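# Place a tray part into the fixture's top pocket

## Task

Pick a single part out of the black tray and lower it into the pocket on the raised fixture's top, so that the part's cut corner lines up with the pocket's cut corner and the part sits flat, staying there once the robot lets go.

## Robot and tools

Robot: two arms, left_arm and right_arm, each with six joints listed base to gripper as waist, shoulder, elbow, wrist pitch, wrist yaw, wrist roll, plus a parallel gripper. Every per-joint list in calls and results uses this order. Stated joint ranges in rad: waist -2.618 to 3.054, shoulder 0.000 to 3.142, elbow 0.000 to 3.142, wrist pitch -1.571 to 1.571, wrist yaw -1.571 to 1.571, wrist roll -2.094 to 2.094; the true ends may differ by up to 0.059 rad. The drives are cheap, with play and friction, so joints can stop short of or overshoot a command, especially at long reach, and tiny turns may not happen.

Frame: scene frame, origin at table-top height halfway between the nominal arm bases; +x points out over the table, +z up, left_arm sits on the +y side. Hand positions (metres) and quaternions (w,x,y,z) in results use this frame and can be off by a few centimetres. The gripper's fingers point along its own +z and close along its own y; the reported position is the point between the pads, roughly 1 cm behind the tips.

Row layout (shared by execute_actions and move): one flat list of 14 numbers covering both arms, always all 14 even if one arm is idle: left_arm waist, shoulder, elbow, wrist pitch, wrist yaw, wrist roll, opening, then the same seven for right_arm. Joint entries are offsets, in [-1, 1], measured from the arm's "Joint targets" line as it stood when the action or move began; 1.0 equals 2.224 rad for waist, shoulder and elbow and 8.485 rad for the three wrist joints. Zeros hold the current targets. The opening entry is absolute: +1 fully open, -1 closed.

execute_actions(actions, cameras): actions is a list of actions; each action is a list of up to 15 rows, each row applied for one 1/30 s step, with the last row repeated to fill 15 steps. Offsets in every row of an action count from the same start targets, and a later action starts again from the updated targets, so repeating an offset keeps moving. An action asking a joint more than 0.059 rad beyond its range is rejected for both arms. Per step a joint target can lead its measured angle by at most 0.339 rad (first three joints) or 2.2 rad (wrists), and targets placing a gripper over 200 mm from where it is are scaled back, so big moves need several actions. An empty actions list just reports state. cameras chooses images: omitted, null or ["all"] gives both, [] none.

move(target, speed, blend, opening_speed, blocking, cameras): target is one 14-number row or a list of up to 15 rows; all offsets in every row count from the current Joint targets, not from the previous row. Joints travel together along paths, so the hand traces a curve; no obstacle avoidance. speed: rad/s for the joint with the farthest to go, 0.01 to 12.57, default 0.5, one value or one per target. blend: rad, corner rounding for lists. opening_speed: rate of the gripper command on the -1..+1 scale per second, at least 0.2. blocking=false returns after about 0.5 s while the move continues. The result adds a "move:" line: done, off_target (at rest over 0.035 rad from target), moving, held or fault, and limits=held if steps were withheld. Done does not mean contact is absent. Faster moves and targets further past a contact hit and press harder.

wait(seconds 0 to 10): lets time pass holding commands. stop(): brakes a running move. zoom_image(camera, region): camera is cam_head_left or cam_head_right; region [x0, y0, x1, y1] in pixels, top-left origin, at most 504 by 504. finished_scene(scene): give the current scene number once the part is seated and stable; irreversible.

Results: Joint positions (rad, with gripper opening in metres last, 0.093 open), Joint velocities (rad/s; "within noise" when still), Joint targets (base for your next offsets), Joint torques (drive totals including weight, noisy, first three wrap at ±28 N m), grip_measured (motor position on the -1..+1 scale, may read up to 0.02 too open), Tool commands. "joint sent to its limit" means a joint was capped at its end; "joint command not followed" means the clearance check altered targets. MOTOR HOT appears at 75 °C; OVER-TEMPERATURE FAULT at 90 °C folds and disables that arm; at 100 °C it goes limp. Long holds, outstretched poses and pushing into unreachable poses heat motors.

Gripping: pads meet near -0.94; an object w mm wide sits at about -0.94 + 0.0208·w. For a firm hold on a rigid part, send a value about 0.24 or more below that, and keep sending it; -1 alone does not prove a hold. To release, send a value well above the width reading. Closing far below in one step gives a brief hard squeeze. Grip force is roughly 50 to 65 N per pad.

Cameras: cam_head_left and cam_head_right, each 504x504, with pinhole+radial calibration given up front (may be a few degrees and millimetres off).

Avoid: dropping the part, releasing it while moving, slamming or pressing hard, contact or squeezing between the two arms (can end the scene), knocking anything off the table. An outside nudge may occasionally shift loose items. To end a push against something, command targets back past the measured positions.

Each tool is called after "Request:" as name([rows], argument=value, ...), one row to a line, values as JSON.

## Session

Request:
execute_actions(actions=[])

Request:
zoom_image(camera="cam_head_left", region=[150, 230, 450, 400])

Request:
zoom_image(camera="cam_head_right", region=[150, 230, 450, 400])

Scene clock: 0.00 s.
left_arm: end_effector_position=(+0.4156, +0.3669, +0.0745) grip_measured=+1.000 end_effector_quat_wxyz=(+0.538, -0.035, +0.841, +0.034) | right_arm: end_effector_position=(+0.3835, -0.2281, +0.0765) grip_measured=+1.000 end_effector_quat_wxyz=(+0.581, +0.015, +0.812, -0.045)
Joint positions: left_arm=[-0.017 1.558 0.394 0.729 -0.122 -0.037 0.093] | right_arm=[0.059 1.617 0.295 0.992 0.153 -0.007 0.093]
Joint velocities: within noise
Joint torques (N m): no reading
Motor temperatures (°C): left_arm=[26 29 28 29 28 28 25] | right_arm=[25 31 31 30 27 30 28]
Heat: left arm: 29 °C; right arm: 31 °C.
Joint targets: left_arm=[-0.017 1.551 0.402 0.734 -0.128 -0.041] | right_arm=[0.058 1.614 0.299 0.991 0.158 -0.002]
Tool commands: left_gripper/opening=+1.0 right_gripper/opening=+1.0

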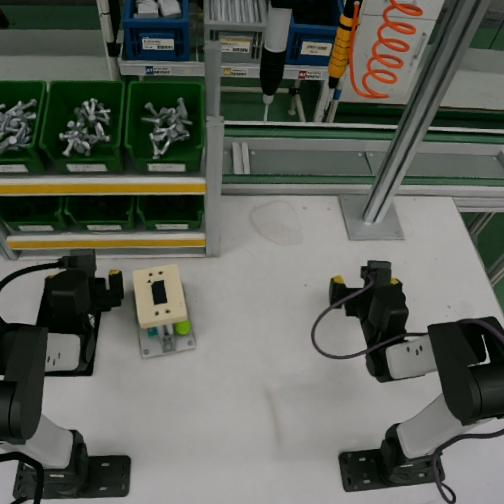

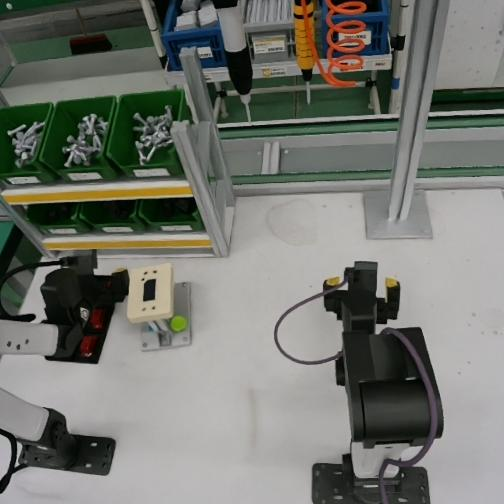

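Scaled by 1.680 from the camera's 504x504 image, which has a finer 720x720 frame.

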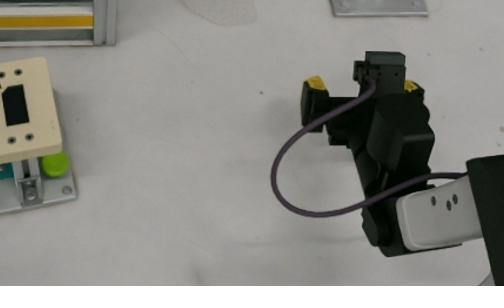

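Scaled by 1.680 from the camera's 504x504 image, which has a finer 720x720 frame.

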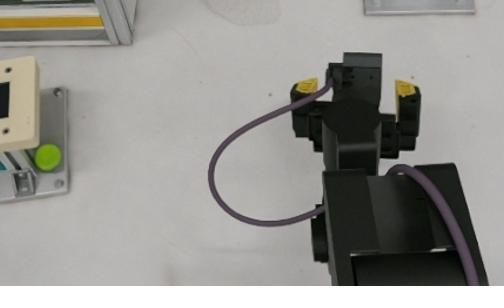

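Request:
move(target=[0.36,-0.25,0,0,0,0,1, 0,0,0,0,0,0,1], speed=1.2)

Request:
zoom_image(camera="cam_head_left", region=[25, 255, 115, 385])

Request:
zoom_image(camera="cam_head_right", region=[35, 250, 135, 370])

Request:
zoom_image(camera="cam_head_left", region=[125, 255, 205, 365])

Request:
zoom_image(camera="cam_head_right", region=[115, 250, 195, 360])

Scene clock: 22.13 s.
left_arm: end_effector_position=(+0.2686, +0.6167, +0.2741) grip_measured=+1.000 end_effector_quat_wxyz=(+0.685, -0.302, +0.591, +0.299) | right_arm: end_effector_position=(+0.3835, -0.2281, +0.0765) grip_measured=+1.000 end_effector_quat_wxyz=(+0.581, +0.015, +0.812, -0.045)
Joint positions: left_arm=[0.779 1.002 0.394 0.729 -0.118 -0.046 0.093] | right_arm=[0.059 1.617 0.295 0.992 0.153 -0.007 0.093]
Joint velocities: within noise
Joint torques (N m): left_arm=[0.39 -2.8 7.72 2.17 0.06 -0.04] | right_arm=[0.35 -5.71 5.37 2.09 -0.03 0.07]
Motor temperatures (°C): left_arm=[26 31 30 32 28 28 25] | right_arm=[25 32 32 37 27 30 28]
Heat: left arm: 32 °C; right arm: 37 °C.
Joint targets: left_arm=[0.784 0.995 0.402 0.734 -0.128 -0.041] | right_arm=[0.058 1.614 0.299 0.991 0.158 -0.002]
move: done

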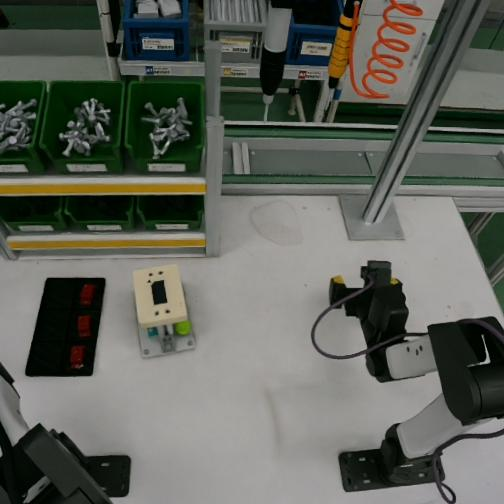

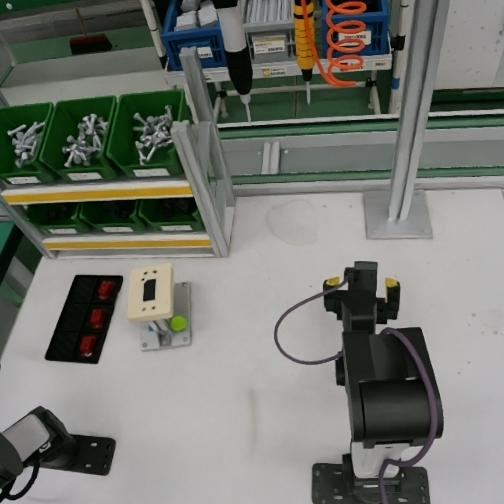

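Scaled by 3.877 from the camera's 504x504 image, which has a finer 720x720 frame.

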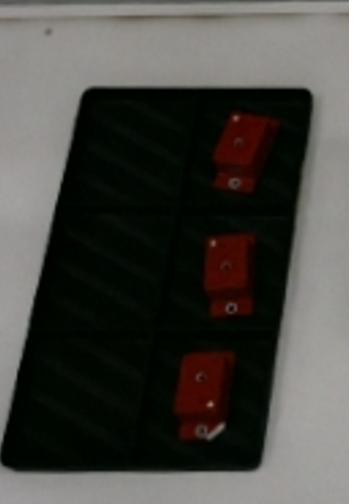

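Scaled by 4.200 from the camera's 504x504 image, which has a finer 720x720 frame.

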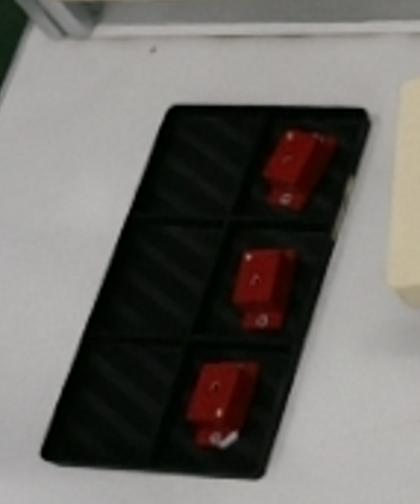

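Scaled by 4.582 from the camera's 504x504 image, which has a finer 720x720 frame.

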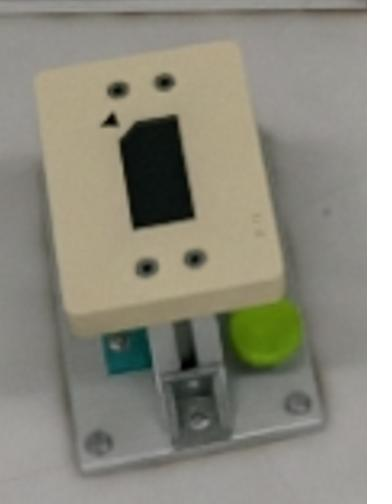

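Scaled by 4.582 from the camera's 504x504 image, which has a finer 720x720 frame.

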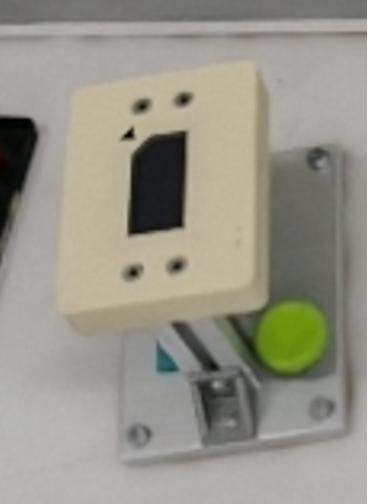

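Request:
zoom_image(camera="cam_head_left", region=[60, 280, 110, 380])

Request:
zoom_image(camera="cam_head_right", region=[70, 275, 130, 365])

Request:
zoom_image(camera="cam_head_left", region=[140, 265, 190, 325])

Request:
zoom_image(camera="cam_head_right", region=[130, 260, 180, 320])

Scaled by 5.040 from the camera's 504x504 image, which has a finer 720x720 frame.

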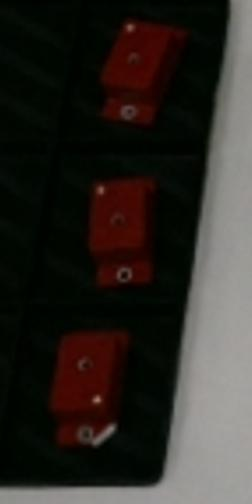

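Scaled by 5.600 from the camera's 504x504 image, which has a finer 720x720 frame.

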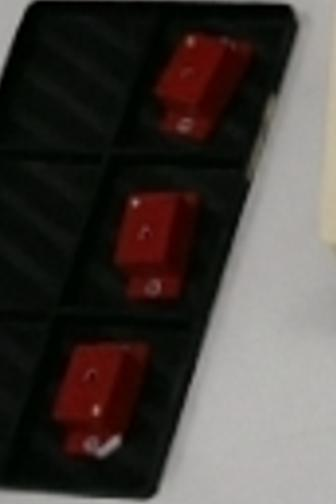

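Scaled by 8.400 from the camera's 504x504 image, which has a finer 720x720 frame.

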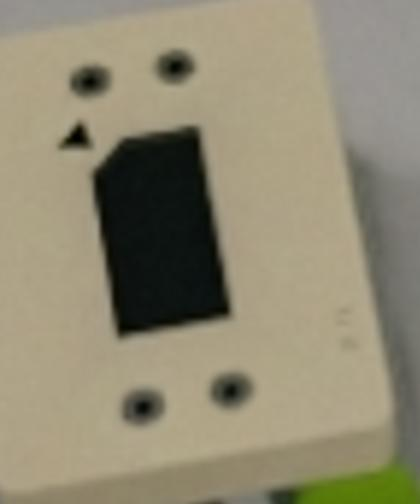

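Scaled by 8.400 from the camera's 504x504 image, which has a finer 720x720 frame.

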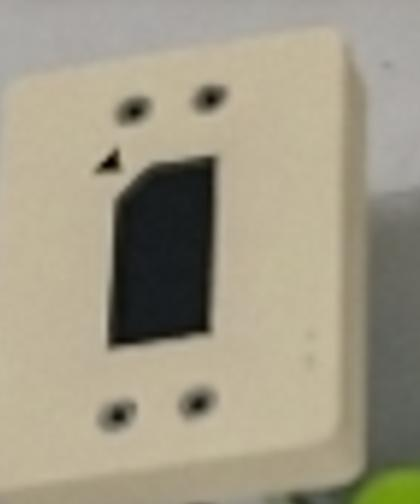

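Request:
zoom_image(camera="cam_head_left", region=[70, 308, 100, 342])

Request:
zoom_image(camera="cam_head_right", region=[84, 300, 114, 334])

Scaled by 14.824 from the camera's 504x504 image, which has a finer 720x720 frame.

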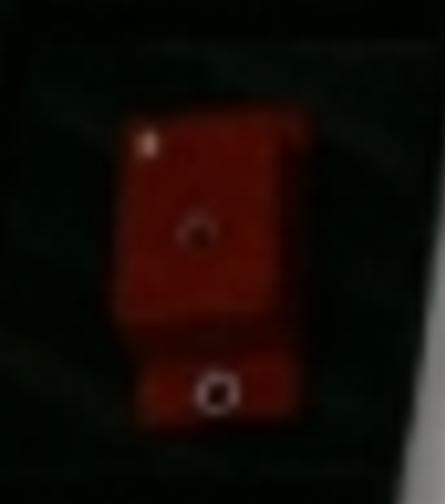

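Scaled by 14.824 from the camera's 504x504 image, which has a finer 720x720 frame.

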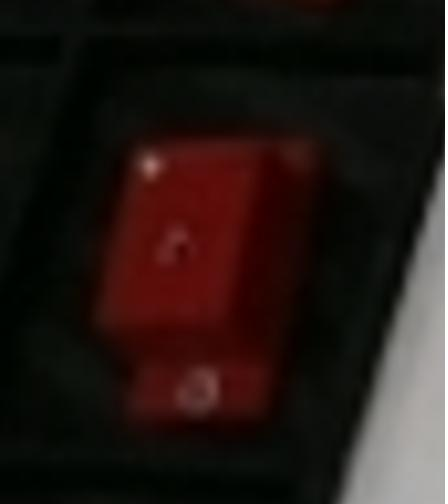

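Request:
move(target=[-0.3306,0.3060,0.4055,-0.2278,0.0151,0.0012,0.0, 0,0,0,0,0,0,1], speed=1.3)

Request:
zoom_image(camera="cam_head_left", region=[50, 265, 130, 345])

Request:
zoom_image(camera="cam_head_right", region=[60, 255, 140, 335])

Scene clock: 164.33 s.
left_arm: end_effector_position=(+0.3197, +0.3697, +0.0959) grip_measured=+0.002 end_effector_quat_wxyz=(-0.005, -0.042, +0.999, +0.001) | right_arm: end_effector_position=(+0.3835, -0.2281, +0.0765) grip_measured=+1.000 end_effector_quat_wxyz=(+0.581, +0.015, +0.812, -0.045)
Joint positions: left_arm=[0.052 1.665 1.274 -1.189 -0.003 -0.046 0.045] | right_arm=[0.059 1.617 0.295 0.992 0.153 -0.007 0.093]
Joint velocities: within noise
Joint torques (N m): left_arm=[-0.16 -5.57 8.31 0.17 0.18 0.08] | right_arm=[0.36 -5.71 5.35 2.09 -0.03 0.07]
Motor temperatures (°C): left_arm=[26 30 37 35 28 28 25] | right_arm=[25 34 34 48 27 30 28]
Heat: left arm: 37 °C; right arm: 48 °C.
Joint targets: left_arm=[0.049 1.676 1.303 -1.198 0.000 -0.031] | right_arm=[0.058 1.614 0.299 0.991 0.158 -0.002]
move: done

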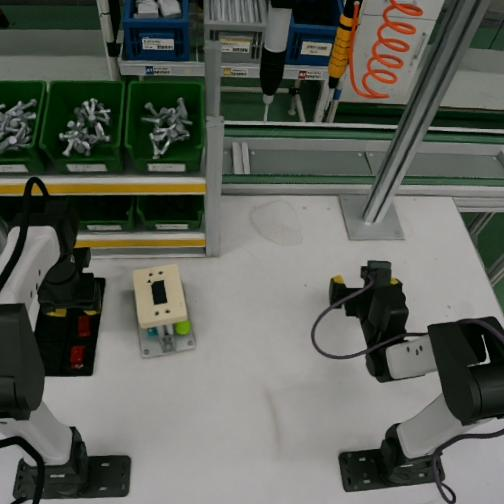

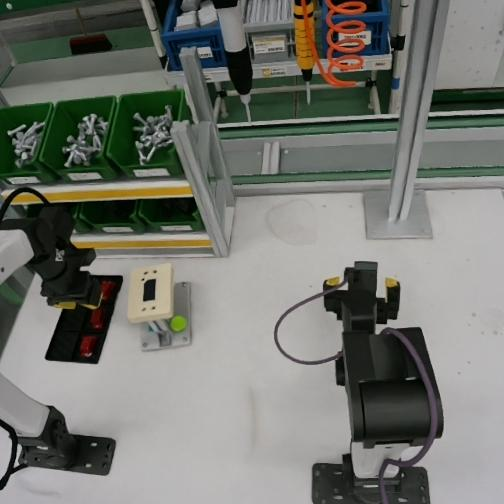

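Scaled by 6.300 from the camera's 504x504 image, which has a finer 720x720 frame.

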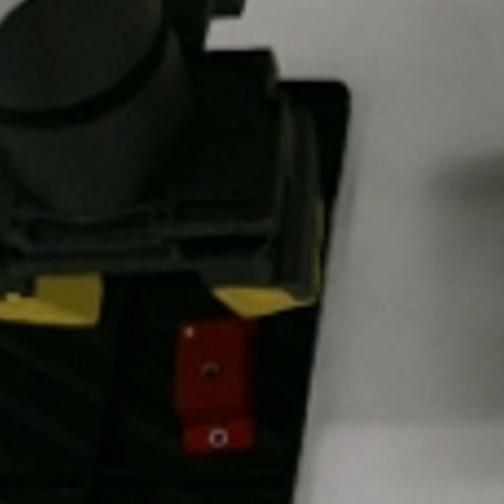

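Scaled by 6.300 from the camera's 504x504 image, which has a finer 720x720 frame.

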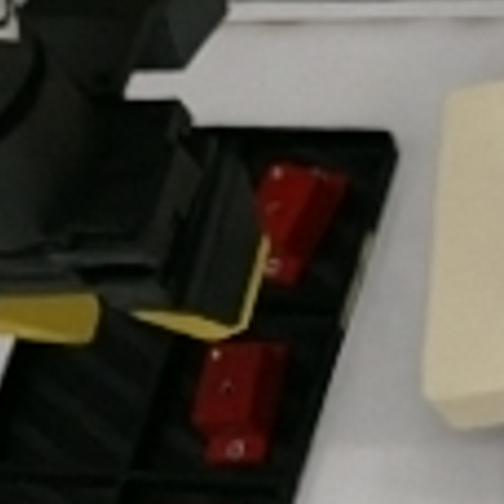

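Request:
move(target=[0.0046,0.0392,-0.1033,0.03737,0,-0.0059,0.0, 0,0,0,0,0,0,1], speed=0.25)

Request:
zoom_image(camera="cam_head_left", region=[55, 285, 115, 345])

Request:
zoom_image(camera="cam_head_right", region=[65, 280, 125, 340])

Scene clock: 225.23 s.
left_arm: end_effector_position=(+0.3210, +0.3697, +0.0253) grip_measured=+0.002 end_effector_quat_wxyz=(-0.008, -0.050, +0.999, +0.002) | right_arm: end_effector_position=(+0.3835, -0.2281, +0.0765) grip_measured=+1.000 end_effector_quat_wxyz=(+0.581, +0.015, +0.812, -0.045)
Joint positions: left_arm=[0.052 1.754 1.083 -0.916 -0.003 -0.063 0.045] | right_arm=[0.059 1.617 0.295 0.992 0.153 -0.007 0.093]
Joint velocities: within noise
Joint torques (N m): left_arm=[0.64 -5.96 4.77 0.64 0.17 -0.16] | right_arm=[0.35 -5.71 5.35 2.09 -0.03 0.07]
Motor temperatures (°C): left_arm=[26 32 39 31 28 28 25] | right_arm=[25 34 34 52 27 30 27]
Heat: left arm: 39 °C; right arm: 52 °C.
Joint targets: left_arm=[0.059 1.763 1.074 -0.881 0.000 -0.081] | right_arm=[0.058 1.614 0.299 0.991 0.158 -0.002]
move: done

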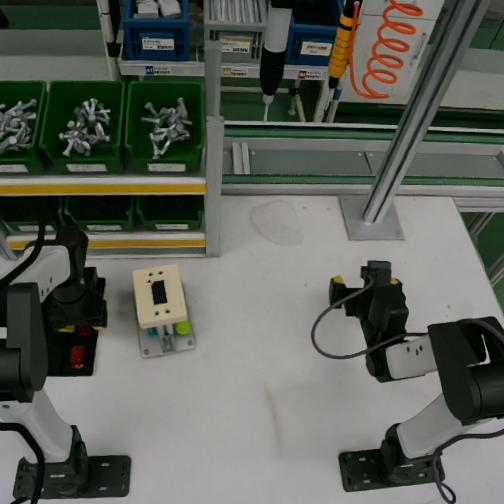

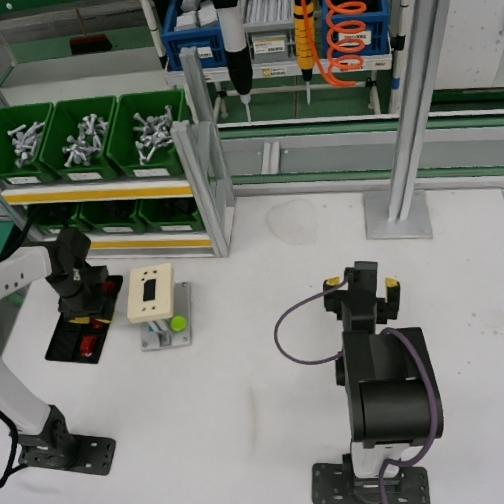

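Scaled by 8.400 from the camera's 504x504 image, which has a finer 720x720 frame.

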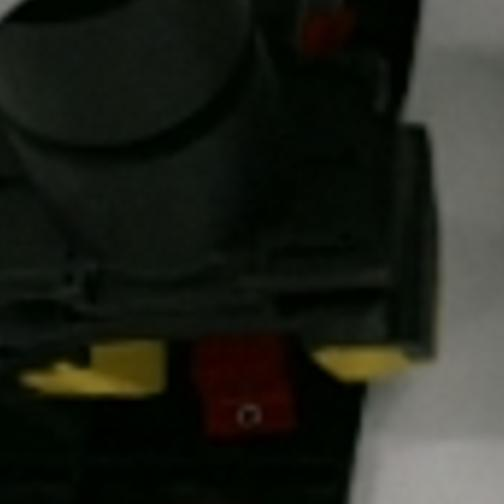

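Scaled by 8.400 from the camera's 504x504 image, which has a finer 720x720 frame.

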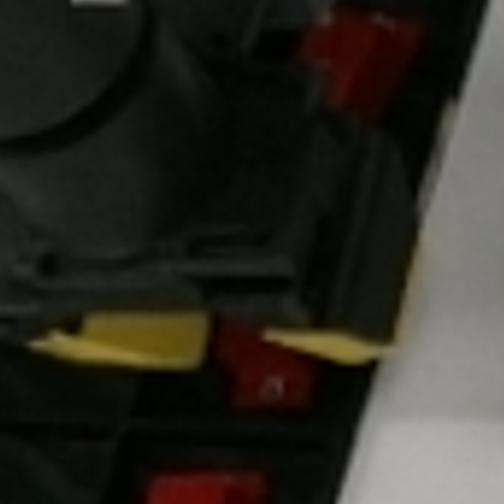

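Request:
move(target=[0,0,0,0,0,0,-0.8, 0,0,0,0,0,0,1], opening_speed=0.5)

Request:
zoom_image(camera="cam_head_left", region=[55, 285, 115, 345])

Scene clock: 239.50 s.
left_arm: end_effector_position=(+0.3240, +0.3703, +0.0253) grip_measured=-0.616 end_effector_quat_wxyz=(-0.002, -0.052, +0.999, +0.003) | right_arm: end_effector_position=(+0.3835, -0.2281, +0.0765) grip_measured=+1.000 end_effector_quat_wxyz=(+0.581, +0.015, +0.812, -0.045)
Joint positions: left_arm=[0.052 1.754 1.083 -0.904 -0.006 -0.066 0.016] | right_arm=[0.059 1.617 0.295 0.992 0.153 -0.007 0.093]
Joint velocities: within noise
Joint torques (N m): left_arm=[0.7 -5.96 4.78 0.53 0.17 -0.15] | right_arm=[0.35 -5.7 5.35 2.1 -0.03 0.07]
Motor temperatures (°C): left_arm=[26 33 38 30 28 28 25] | right_arm=[25 34 34 52 27 30 27]
Heat: left arm: 38 °C; right arm: 52 °C.
Joint targets: left_arm=[0.059 1.763 1.074 -0.881 0.000 -0.081] | right_arm=[0.058 1.614 0.299 0.991 0.158 -0.002]
move: done

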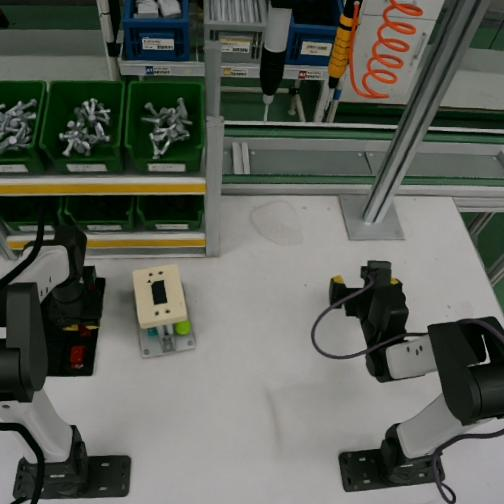

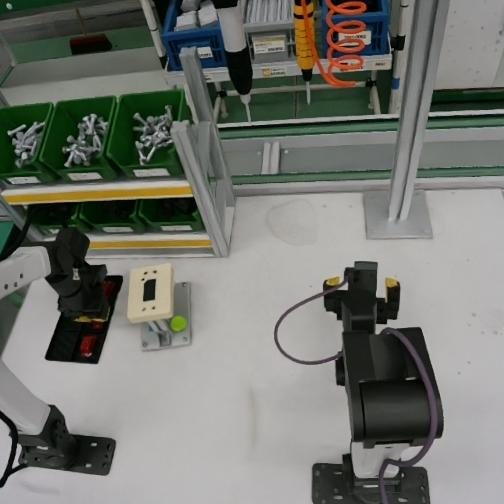

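Scaled by 8.400 from the camera's 504x504 image, which has a finer 720x720 frame.

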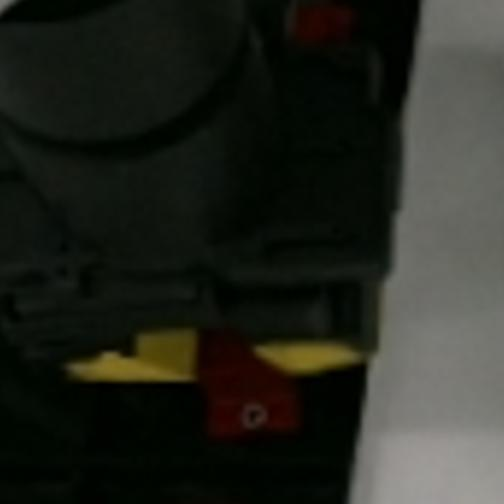

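Request:
move([
  [0,-0.0298,0.0596,-0.02352,0,0,-0.8, 0,0,0,0,0,0,1],
  [0,-0.0404,0.2094,-0.0656,0,0,-0.8, 0,0,0,0,0,0,1],
  [-0.2246,0.0555,0.3335,-0.0730,0,-0.0688,-0.8, 0,0,0,0,0,0,1],
], speed=[0.4,0.6,0.7], blend=0.05)

Request:
zoom_image(camera="cam_head_left", region=[135, 265, 195, 325])

Request:
zoom_image(camera="cam_head_right", region=[125, 260, 185, 320])

Scene clock: 274.17 s.
left_arm: end_effector_position=(+0.3378, +0.2046, +0.1587) grip_measured=-0.630 end_effector_quat_wxyz=(-0.008, -0.094, +0.996, +0.003) | right_arm: end_effector_position=(+0.3835, -0.2281, +0.0765) grip_measured=+1.000 end_effector_quat_wxyz=(+0.581, +0.015, +0.812, -0.045)
Joint positions: left_arm=[-0.445 1.879 1.781 -1.49 0.003 -0.647 0.015] | right_arm=[0.059 1.617 0.295 0.992 0.153 -0.007 0.093]
Joint velocities: within noise
Joint torques (N m): left_arm=[0.43 -7.39 8.62 0.14 0.09 -0.16] | right_arm=[0.35 -5.7 5.37 2.09 -0.03 0.07]
Motor temperatures (°C): left_arm=[26 34 36 30 28 28 26] | right_arm=[25 34 34 54 27 30 27]
Heat: left arm: 36 °C; right arm: 54 °C.
Joint targets: left_arm=[-0.441 1.886 1.815 -1.501 0.000 -0.665] | right_arm=[0.058 1.614 0.299 0.991 0.158 -0.002]
move: done

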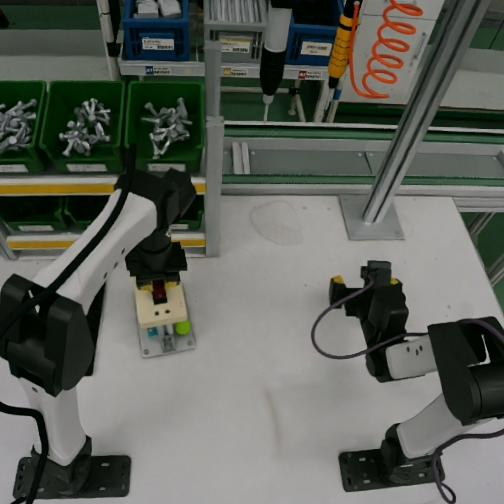

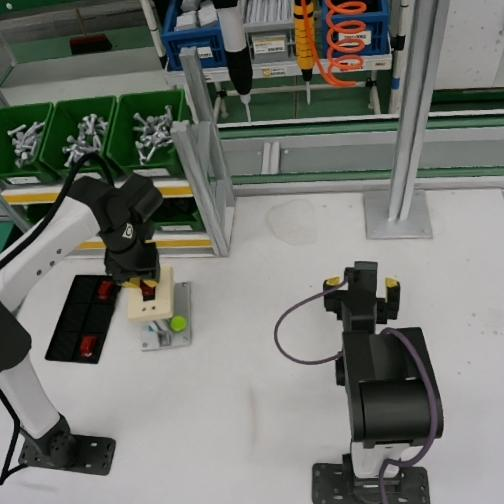

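Scaled by 8.400 from the camera's 504x504 image, which has a finer 720x720 frame.

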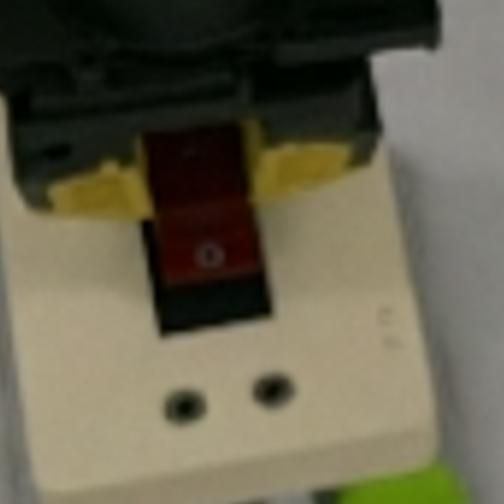

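Scaled by 8.400 from the camera's 504x504 image, which has a finer 720x720 frame.

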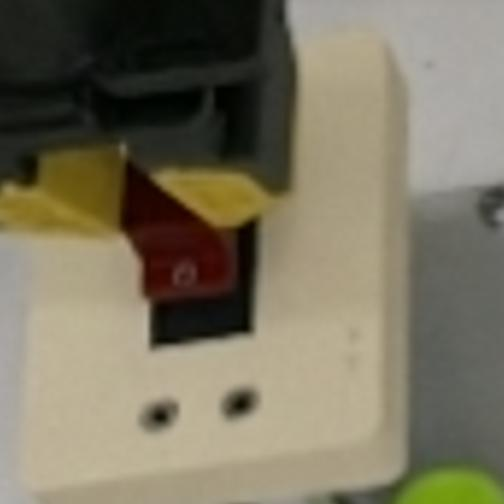

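Request:
zoom_image(camera="cam_head_left", region=[145, 280, 175, 310])

Request:
zoom_image(camera="cam_head_right", region=[134, 280, 164, 310])

Scaled by 16.800 from the camera's 504x504 image, which has a finer 720x720 frame.

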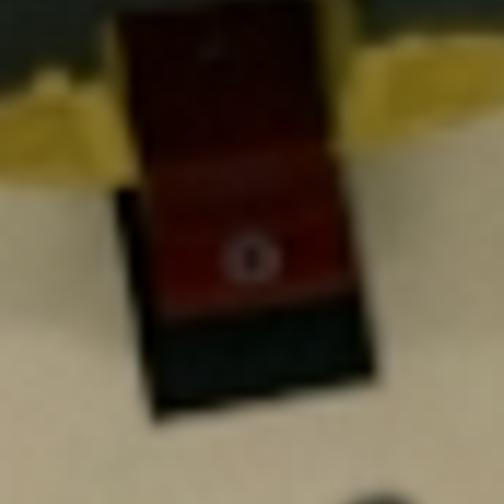

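Scaled by 16.800 from the camera's 504x504 image, which has a finer 720x720 frame.

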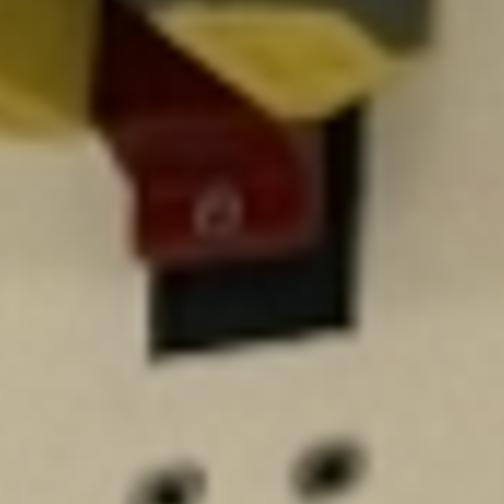

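Request:
move(target=[-0.0022,-0.0090,-0.0262,0.00466,0,-0.0035,-0.8, 0,0,0,0,0,0,1], speed=0.15)

Request:
zoom_image(camera="cam_head_left", region=[145, 280, 175, 310])

Request:
zoom_image(camera="cam_head_right", region=[134, 280, 164, 310])

Scene clock: 322.90 s.
left_arm: end_effector_position=(+0.3370, +0.2050, +0.1546) grip_measured=-0.630 end_effector_quat_wxyz=(-0.010, -0.109, +0.994, +0.004) | right_arm: end_effector_position=(+0.3835, -0.2281, +0.0765) grip_measured=+1.000 end_effector_quat_wxyz=(+0.581, +0.015, +0.812, -0.045)
Joint positions: left_arm=[-0.445 1.879 1.765 -1.479 0.003 -0.676 0.015] | right_arm=[0.059 1.617 0.295 0.992 0.153 -0.007 0.093]
Joint velocities: within noise
Joint torques (N m): left_arm=[-0.01 -8.94 5.29 0.45 0.08 -0.16] | right_arm=[0.36 -5.71 5.35 2.1 -0.03 0.07]
Motor temperatures (°C): left_arm=[26 35 37 29 28 28 27] | right_arm=[25 34 34 56 27 30 27]
Heat: left arm: 37 °C; right arm: 56 °C.
Joint targets: left_arm=[-0.445 1.866 1.757 -1.461 0.000 -0.695] | right_arm=[0.058 1.614 0.299 0.991 0.158 -0.002]
move: done

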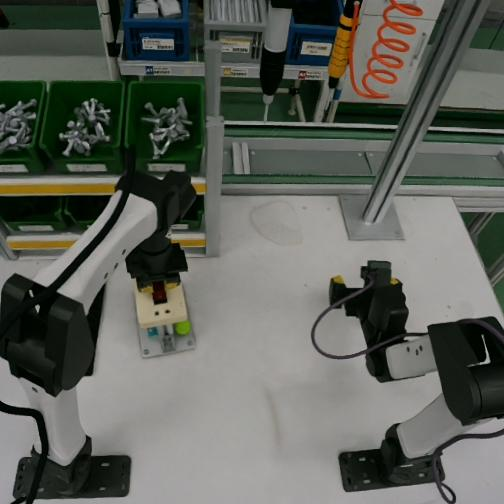

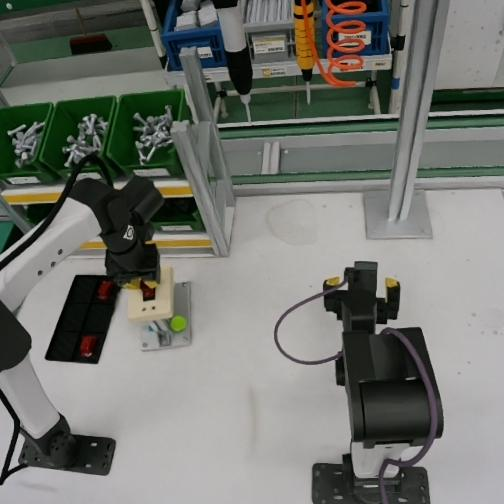

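Scaled by 16.800 from the camera's 504x504 image, which has a finer 720x720 frame.

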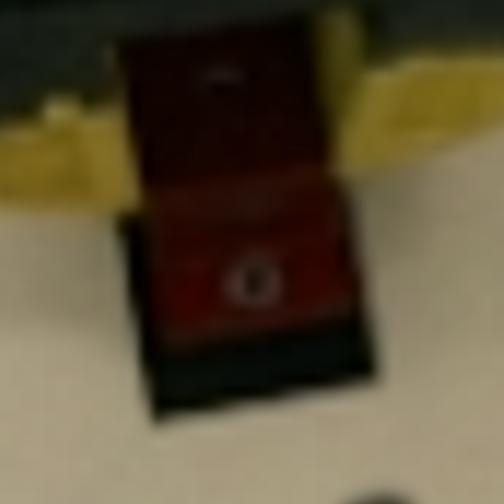

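Scaled by 16.800 from the camera's 504x504 image, which has a finer 720x720 frame.

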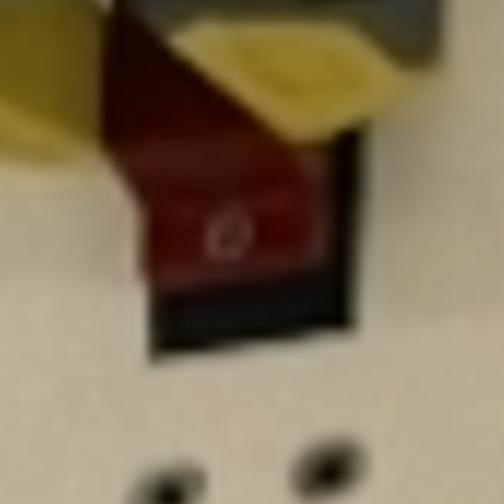

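Request:
move(target=[-0.0022,-0.0124,-0.0292,0.0062,0,0,-0.8, 0,0,0,0,0,0,1], speed=0.12)

Request:
zoom_image(camera="cam_head_left", region=[145, 280, 175, 310])

Request:
zoom_image(camera="cam_head_right", region=[134, 280, 164, 310])

Scene clock: 360.97 s.
left_arm: end_effector_position=(+0.3352, +0.2059, +0.1432) grip_measured=-0.630 end_effector_quat_wxyz=(-0.011, -0.109, +0.994, +0.005) | right_arm: end_effector_position=(+0.3835, -0.2281, +0.0765) grip_measured=+1.000 end_effector_quat_wxyz=(+0.581, +0.015, +0.812, -0.045)
Joint positions: left_arm=[-0.445 1.868 1.706 -1.433 0.003 -0.678 0.015] | right_arm=[0.059 1.617 0.295 0.992 0.153 -0.007 0.093]
Joint velocities: within noise
Joint torques (N m): left_arm=[-0.36 -10.3 4.82 0.5 0.07 -0.17] | right_arm=[0.36 -5.7 5.35 2.09 -0.03 0.07]
Motor temperatures (°C): left_arm=[26 37 35 28 28 28 27] | right_arm=[25 34 35 57 27 30 27]
Heat: left arm: 37 °C; right arm: 57 °C.
Joint targets: left_arm=[-0.450 1.839 1.692 -1.409 0.000 -0.695] | right_arm=[0.058 1.614 0.299 0.991 0.158 -0.002]
move: done

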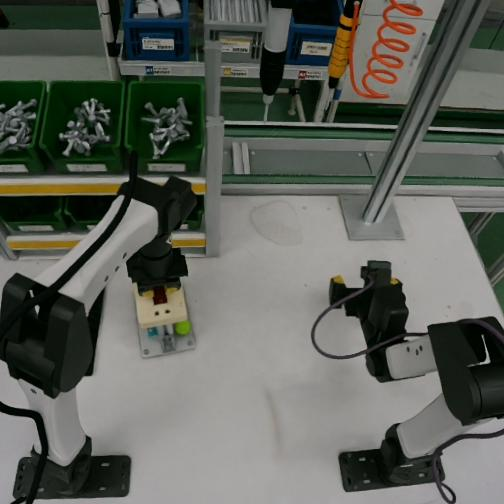

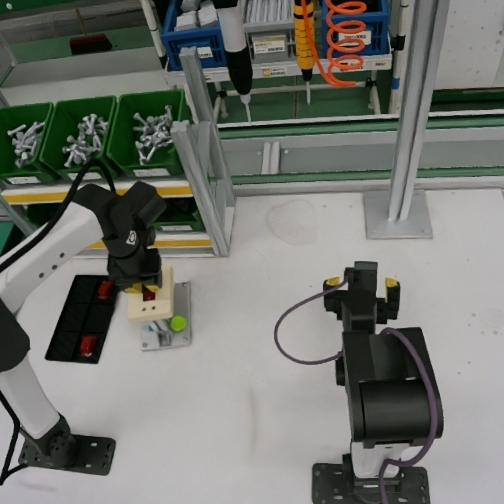

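Scaled by 16.800 from the camera's 504x504 image, which has a finer 720x720 frame.

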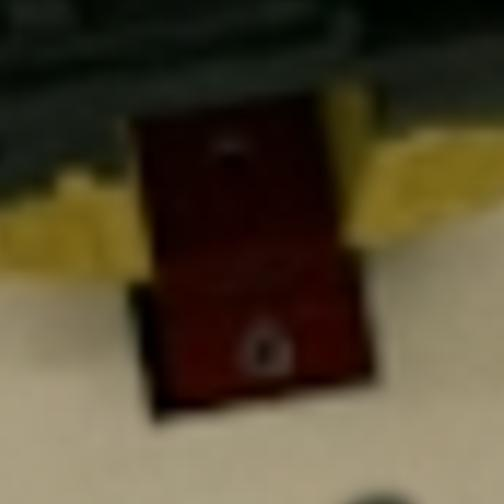

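Scaled by 16.800 from the camera's 504x504 image, which has a finer 720x720 frame.

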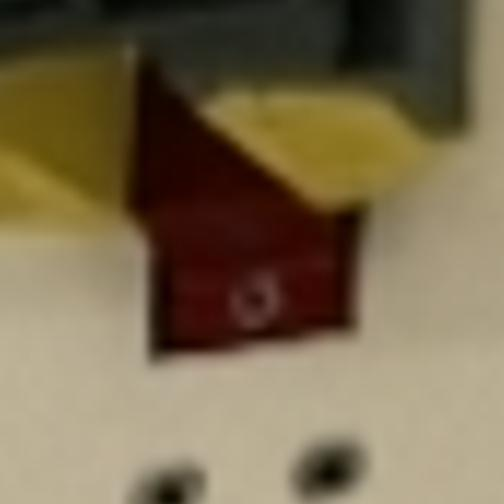

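Request:
move(target=[0.0027,0,-0.0054,0.0028,0,0,-0.8, 0,0,0,0,0,0,1], speed=0.1)

Request:
zoom_image(camera="cam_head_left", region=[145, 280, 175, 310])

Request:
zoom_image(camera="cam_head_right", region=[134, 280, 164, 310])

Scene clock: 397.30 s.
left_arm: end_effector_position=(+0.3351, +0.2059, +0.1430) grip_measured=-0.630 end_effector_quat_wxyz=(-0.008, -0.109, +0.994, +0.003) | right_arm: end_effector_position=(+0.3835, -0.2281, +0.0765) grip_measured=+1.000 end_effector_quat_wxyz=(+0.581, +0.015, +0.812, -0.045)
Joint positions: left_arm=[-0.445 1.861 1.696 -1.424 0.003 -0.678 0.015] | right_arm=[0.059 1.617 0.295 0.992 0.153 -0.007 0.093]
Joint velocities: within noise
Joint torques (N m): left_arm=[0.1 -9.8 4.6 0.65 0.07 -0.16] | right_arm=[0.35 -5.71 5.35 2.1 -0.03 0.07]
Motor temperatures (°C): left_arm=[26 38 35 28 28 28 28] | right_arm=[25 35 35 58 27 30 27]
Heat: left arm: 38 °C; right arm: 58 °C.
Joint targets: left_arm=[-0.444 1.839 1.680 -1.385 0.000 -0.695] | right_arm=[0.058 1.614 0.299 0.991 0.158 -0.002]
move: off_target (left_arm); left_arm: the wrist pitch is farthest, 0.038 rad from its target

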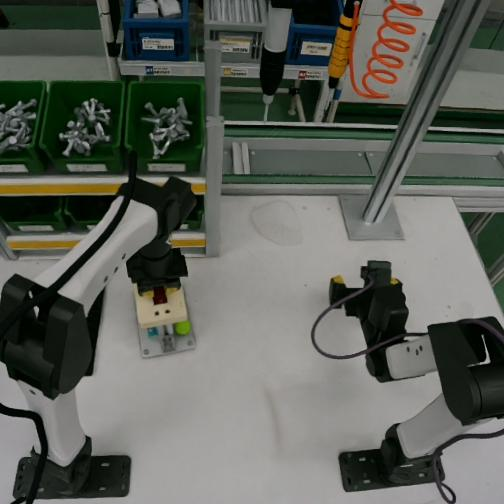

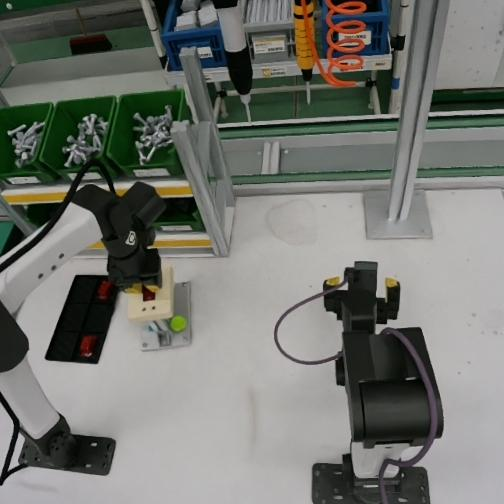

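Scaled by 16.800 from the camera's 504x504 image, which has a finer 720x720 frame.

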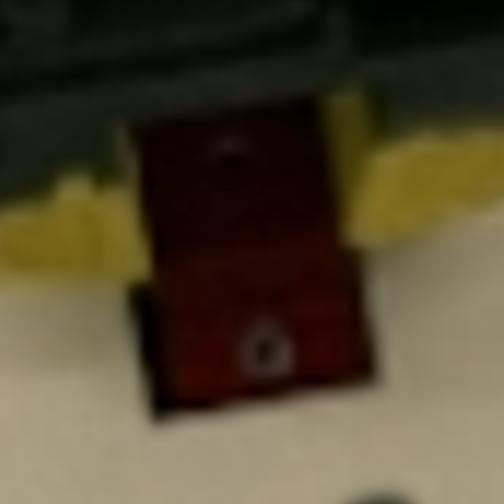

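Scaled by 16.800 from the camera's 504x504 image, which has a finer 720x720 frame.

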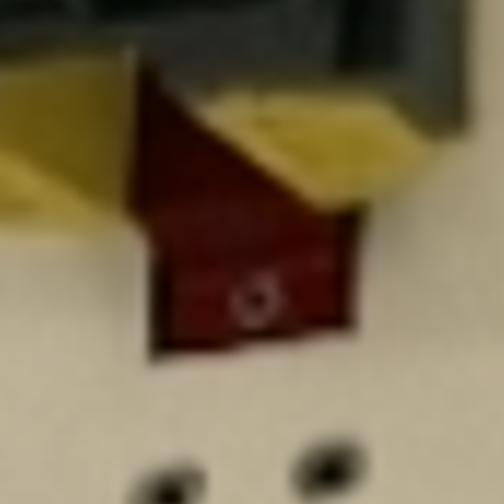

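Request:
move(target=[0.0018,-0.0054,-0.0031,0.0018,0,0,-0.8, 0,0,0,0,0,0,1], speed=0.1)

Request:
zoom_image(camera="cam_head_left", region=[145, 280, 175, 310])

Request:
zoom_image(camera="cam_head_right", region=[134, 280, 164, 310])

Scene clock: 462.13 s.
left_arm: end_effector_position=(+0.3353, +0.2058, +0.1431) grip_measured=-0.630 end_effector_quat_wxyz=(-0.005, -0.109, +0.994, +0.001) | right_arm: end_effector_position=(+0.3835, -0.2281, +0.0765) grip_measured=+1.000 end_effector_quat_wxyz=(+0.581, +0.015, +0.812, -0.045)
Joint positions: left_arm=[-0.445 1.854 1.687 -1.413 0.003 -0.678 0.015] | right_arm=[0.059 1.617 0.295 0.992 0.153 -0.007 0.093]
Joint velocities: within noise
Joint torques (N m): left_arm=[0.38 -10.1 4.86 0.73 0.07 -0.17] | right_arm=[0.35 -5.7 5.37 2.1 -0.03 0.07]
Motor temperatures (°C): left_arm=[26 42 34 28 28 28 28] | right_arm=[25 35 35 60 27 30 27]
Heat: left arm: 42 °C; right arm: 60 °C.
Joint targets: left_arm=[-0.440 1.827 1.673 -1.370 0.000 -0.695] | right_arm=[0.058 1.614 0.299 0.991 0.158 -0.002]
move: off_target (left_arm); left_arm: the wrist pitch is farthest, 0.043 rad from its target

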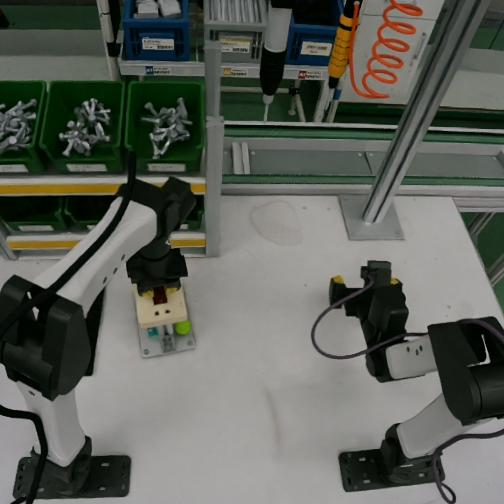

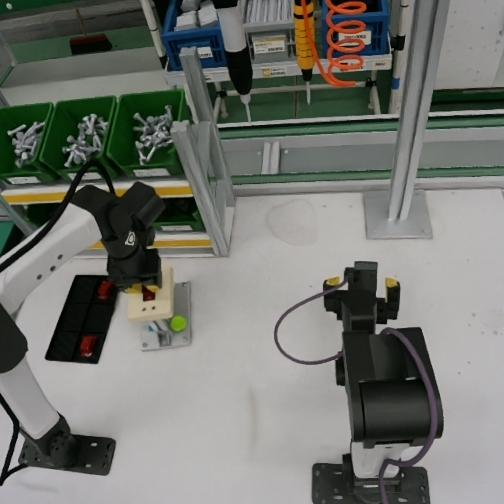

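Scaled by 16.800 from the camera's 504x504 image, which has a finer 720x720 frame.

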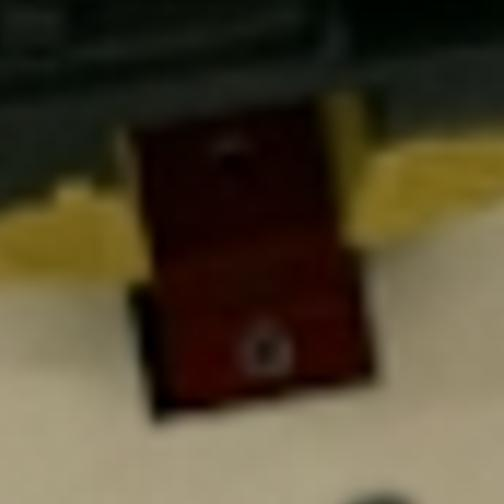

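Scaled by 16.800 from the camera's 504x504 image, which has a finer 720x720 frame.

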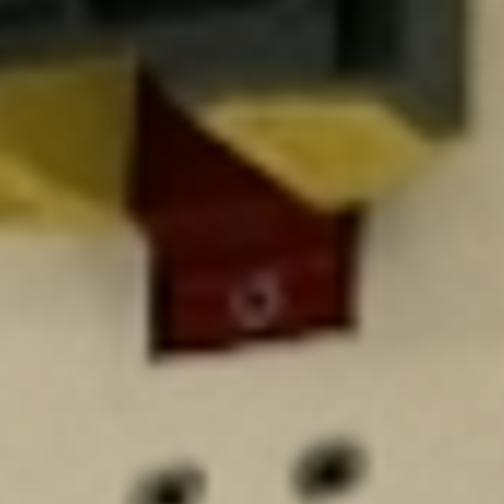

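Request:
move([
  [0,0.0045,0.0045,-0.0015,0,0,-0.8, 0,0,0,0,0,0,1],
  [0,0.0045,0.0045,-0.0015,0,0,-0.2, 0,0,0,0,0,0,1],
], speed=0.1, opening_speed=0.6)

Request:
zoom_image(camera="cam_head_left", region=[145, 280, 175, 310])

Request:
zoom_image(camera="cam_head_right", region=[134, 280, 164, 310])

Scene clock: 498.30 s.
left_arm: end_effector_position=(+0.3376, +0.2047, +0.1430) grip_measured=-0.202 end_effector_quat_wxyz=(+0.000, -0.109, +0.994, -0.002) | right_arm: end_effector_position=(+0.3835, -0.2281, +0.0765) grip_measured=+1.000 end_effector_quat_wxyz=(+0.581, +0.015, +0.812, -0.045)
Joint positions: left_arm=[-0.445 1.854 1.686 -1.402 0.003 -0.678 0.036] | right_arm=[0.059 1.617 0.295 0.992 0.153 -0.007 0.093]
Joint velocities: within noise
Joint torques (N m): left_arm=[0.39 -9.2 5.65 0.5 0.08 -0.15] | right_arm=[0.35 -5.7 5.35 2.09 -0.03 0.07]
Motor temperatures (°C): left_arm=[26 44 33 28 28 28 28] | right_arm=[25 35 35 61 27 30 27]
Heat: left arm: 44 °C; right arm: 61 °C.
Joint targets: left_arm=[-0.440 1.837 1.683 -1.382 0.000 -0.695] | right_arm=[0.058 1.614 0.299 0.991 0.158 -0.002]
move: done

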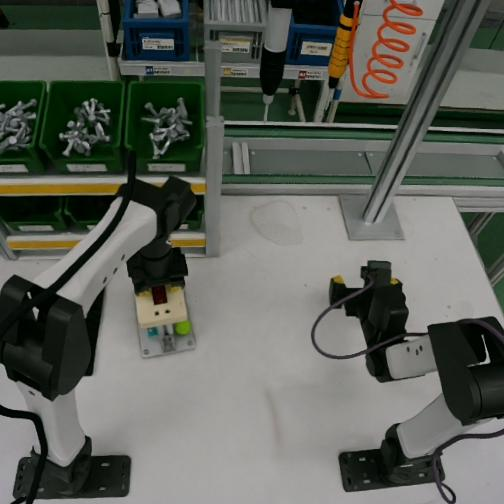

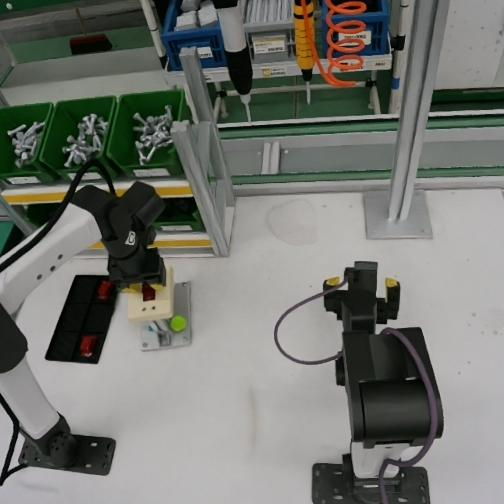

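Scaled by 16.800 from the camera's 504x504 image, which has a finer 720x720 frame.

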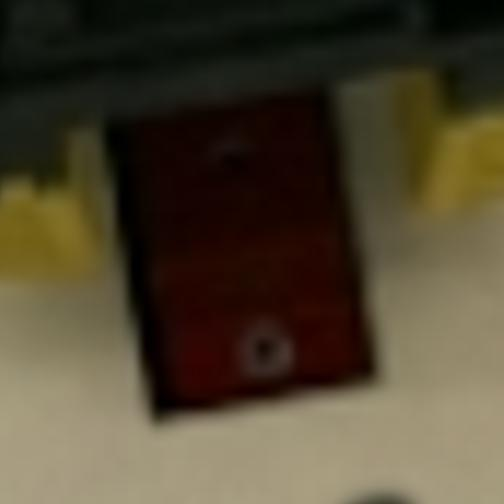

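Scaled by 16.800 from the camera's 504x504 image, which has a finer 720x720 frame.

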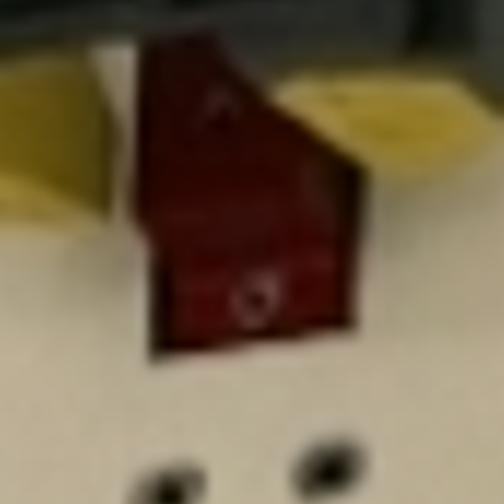

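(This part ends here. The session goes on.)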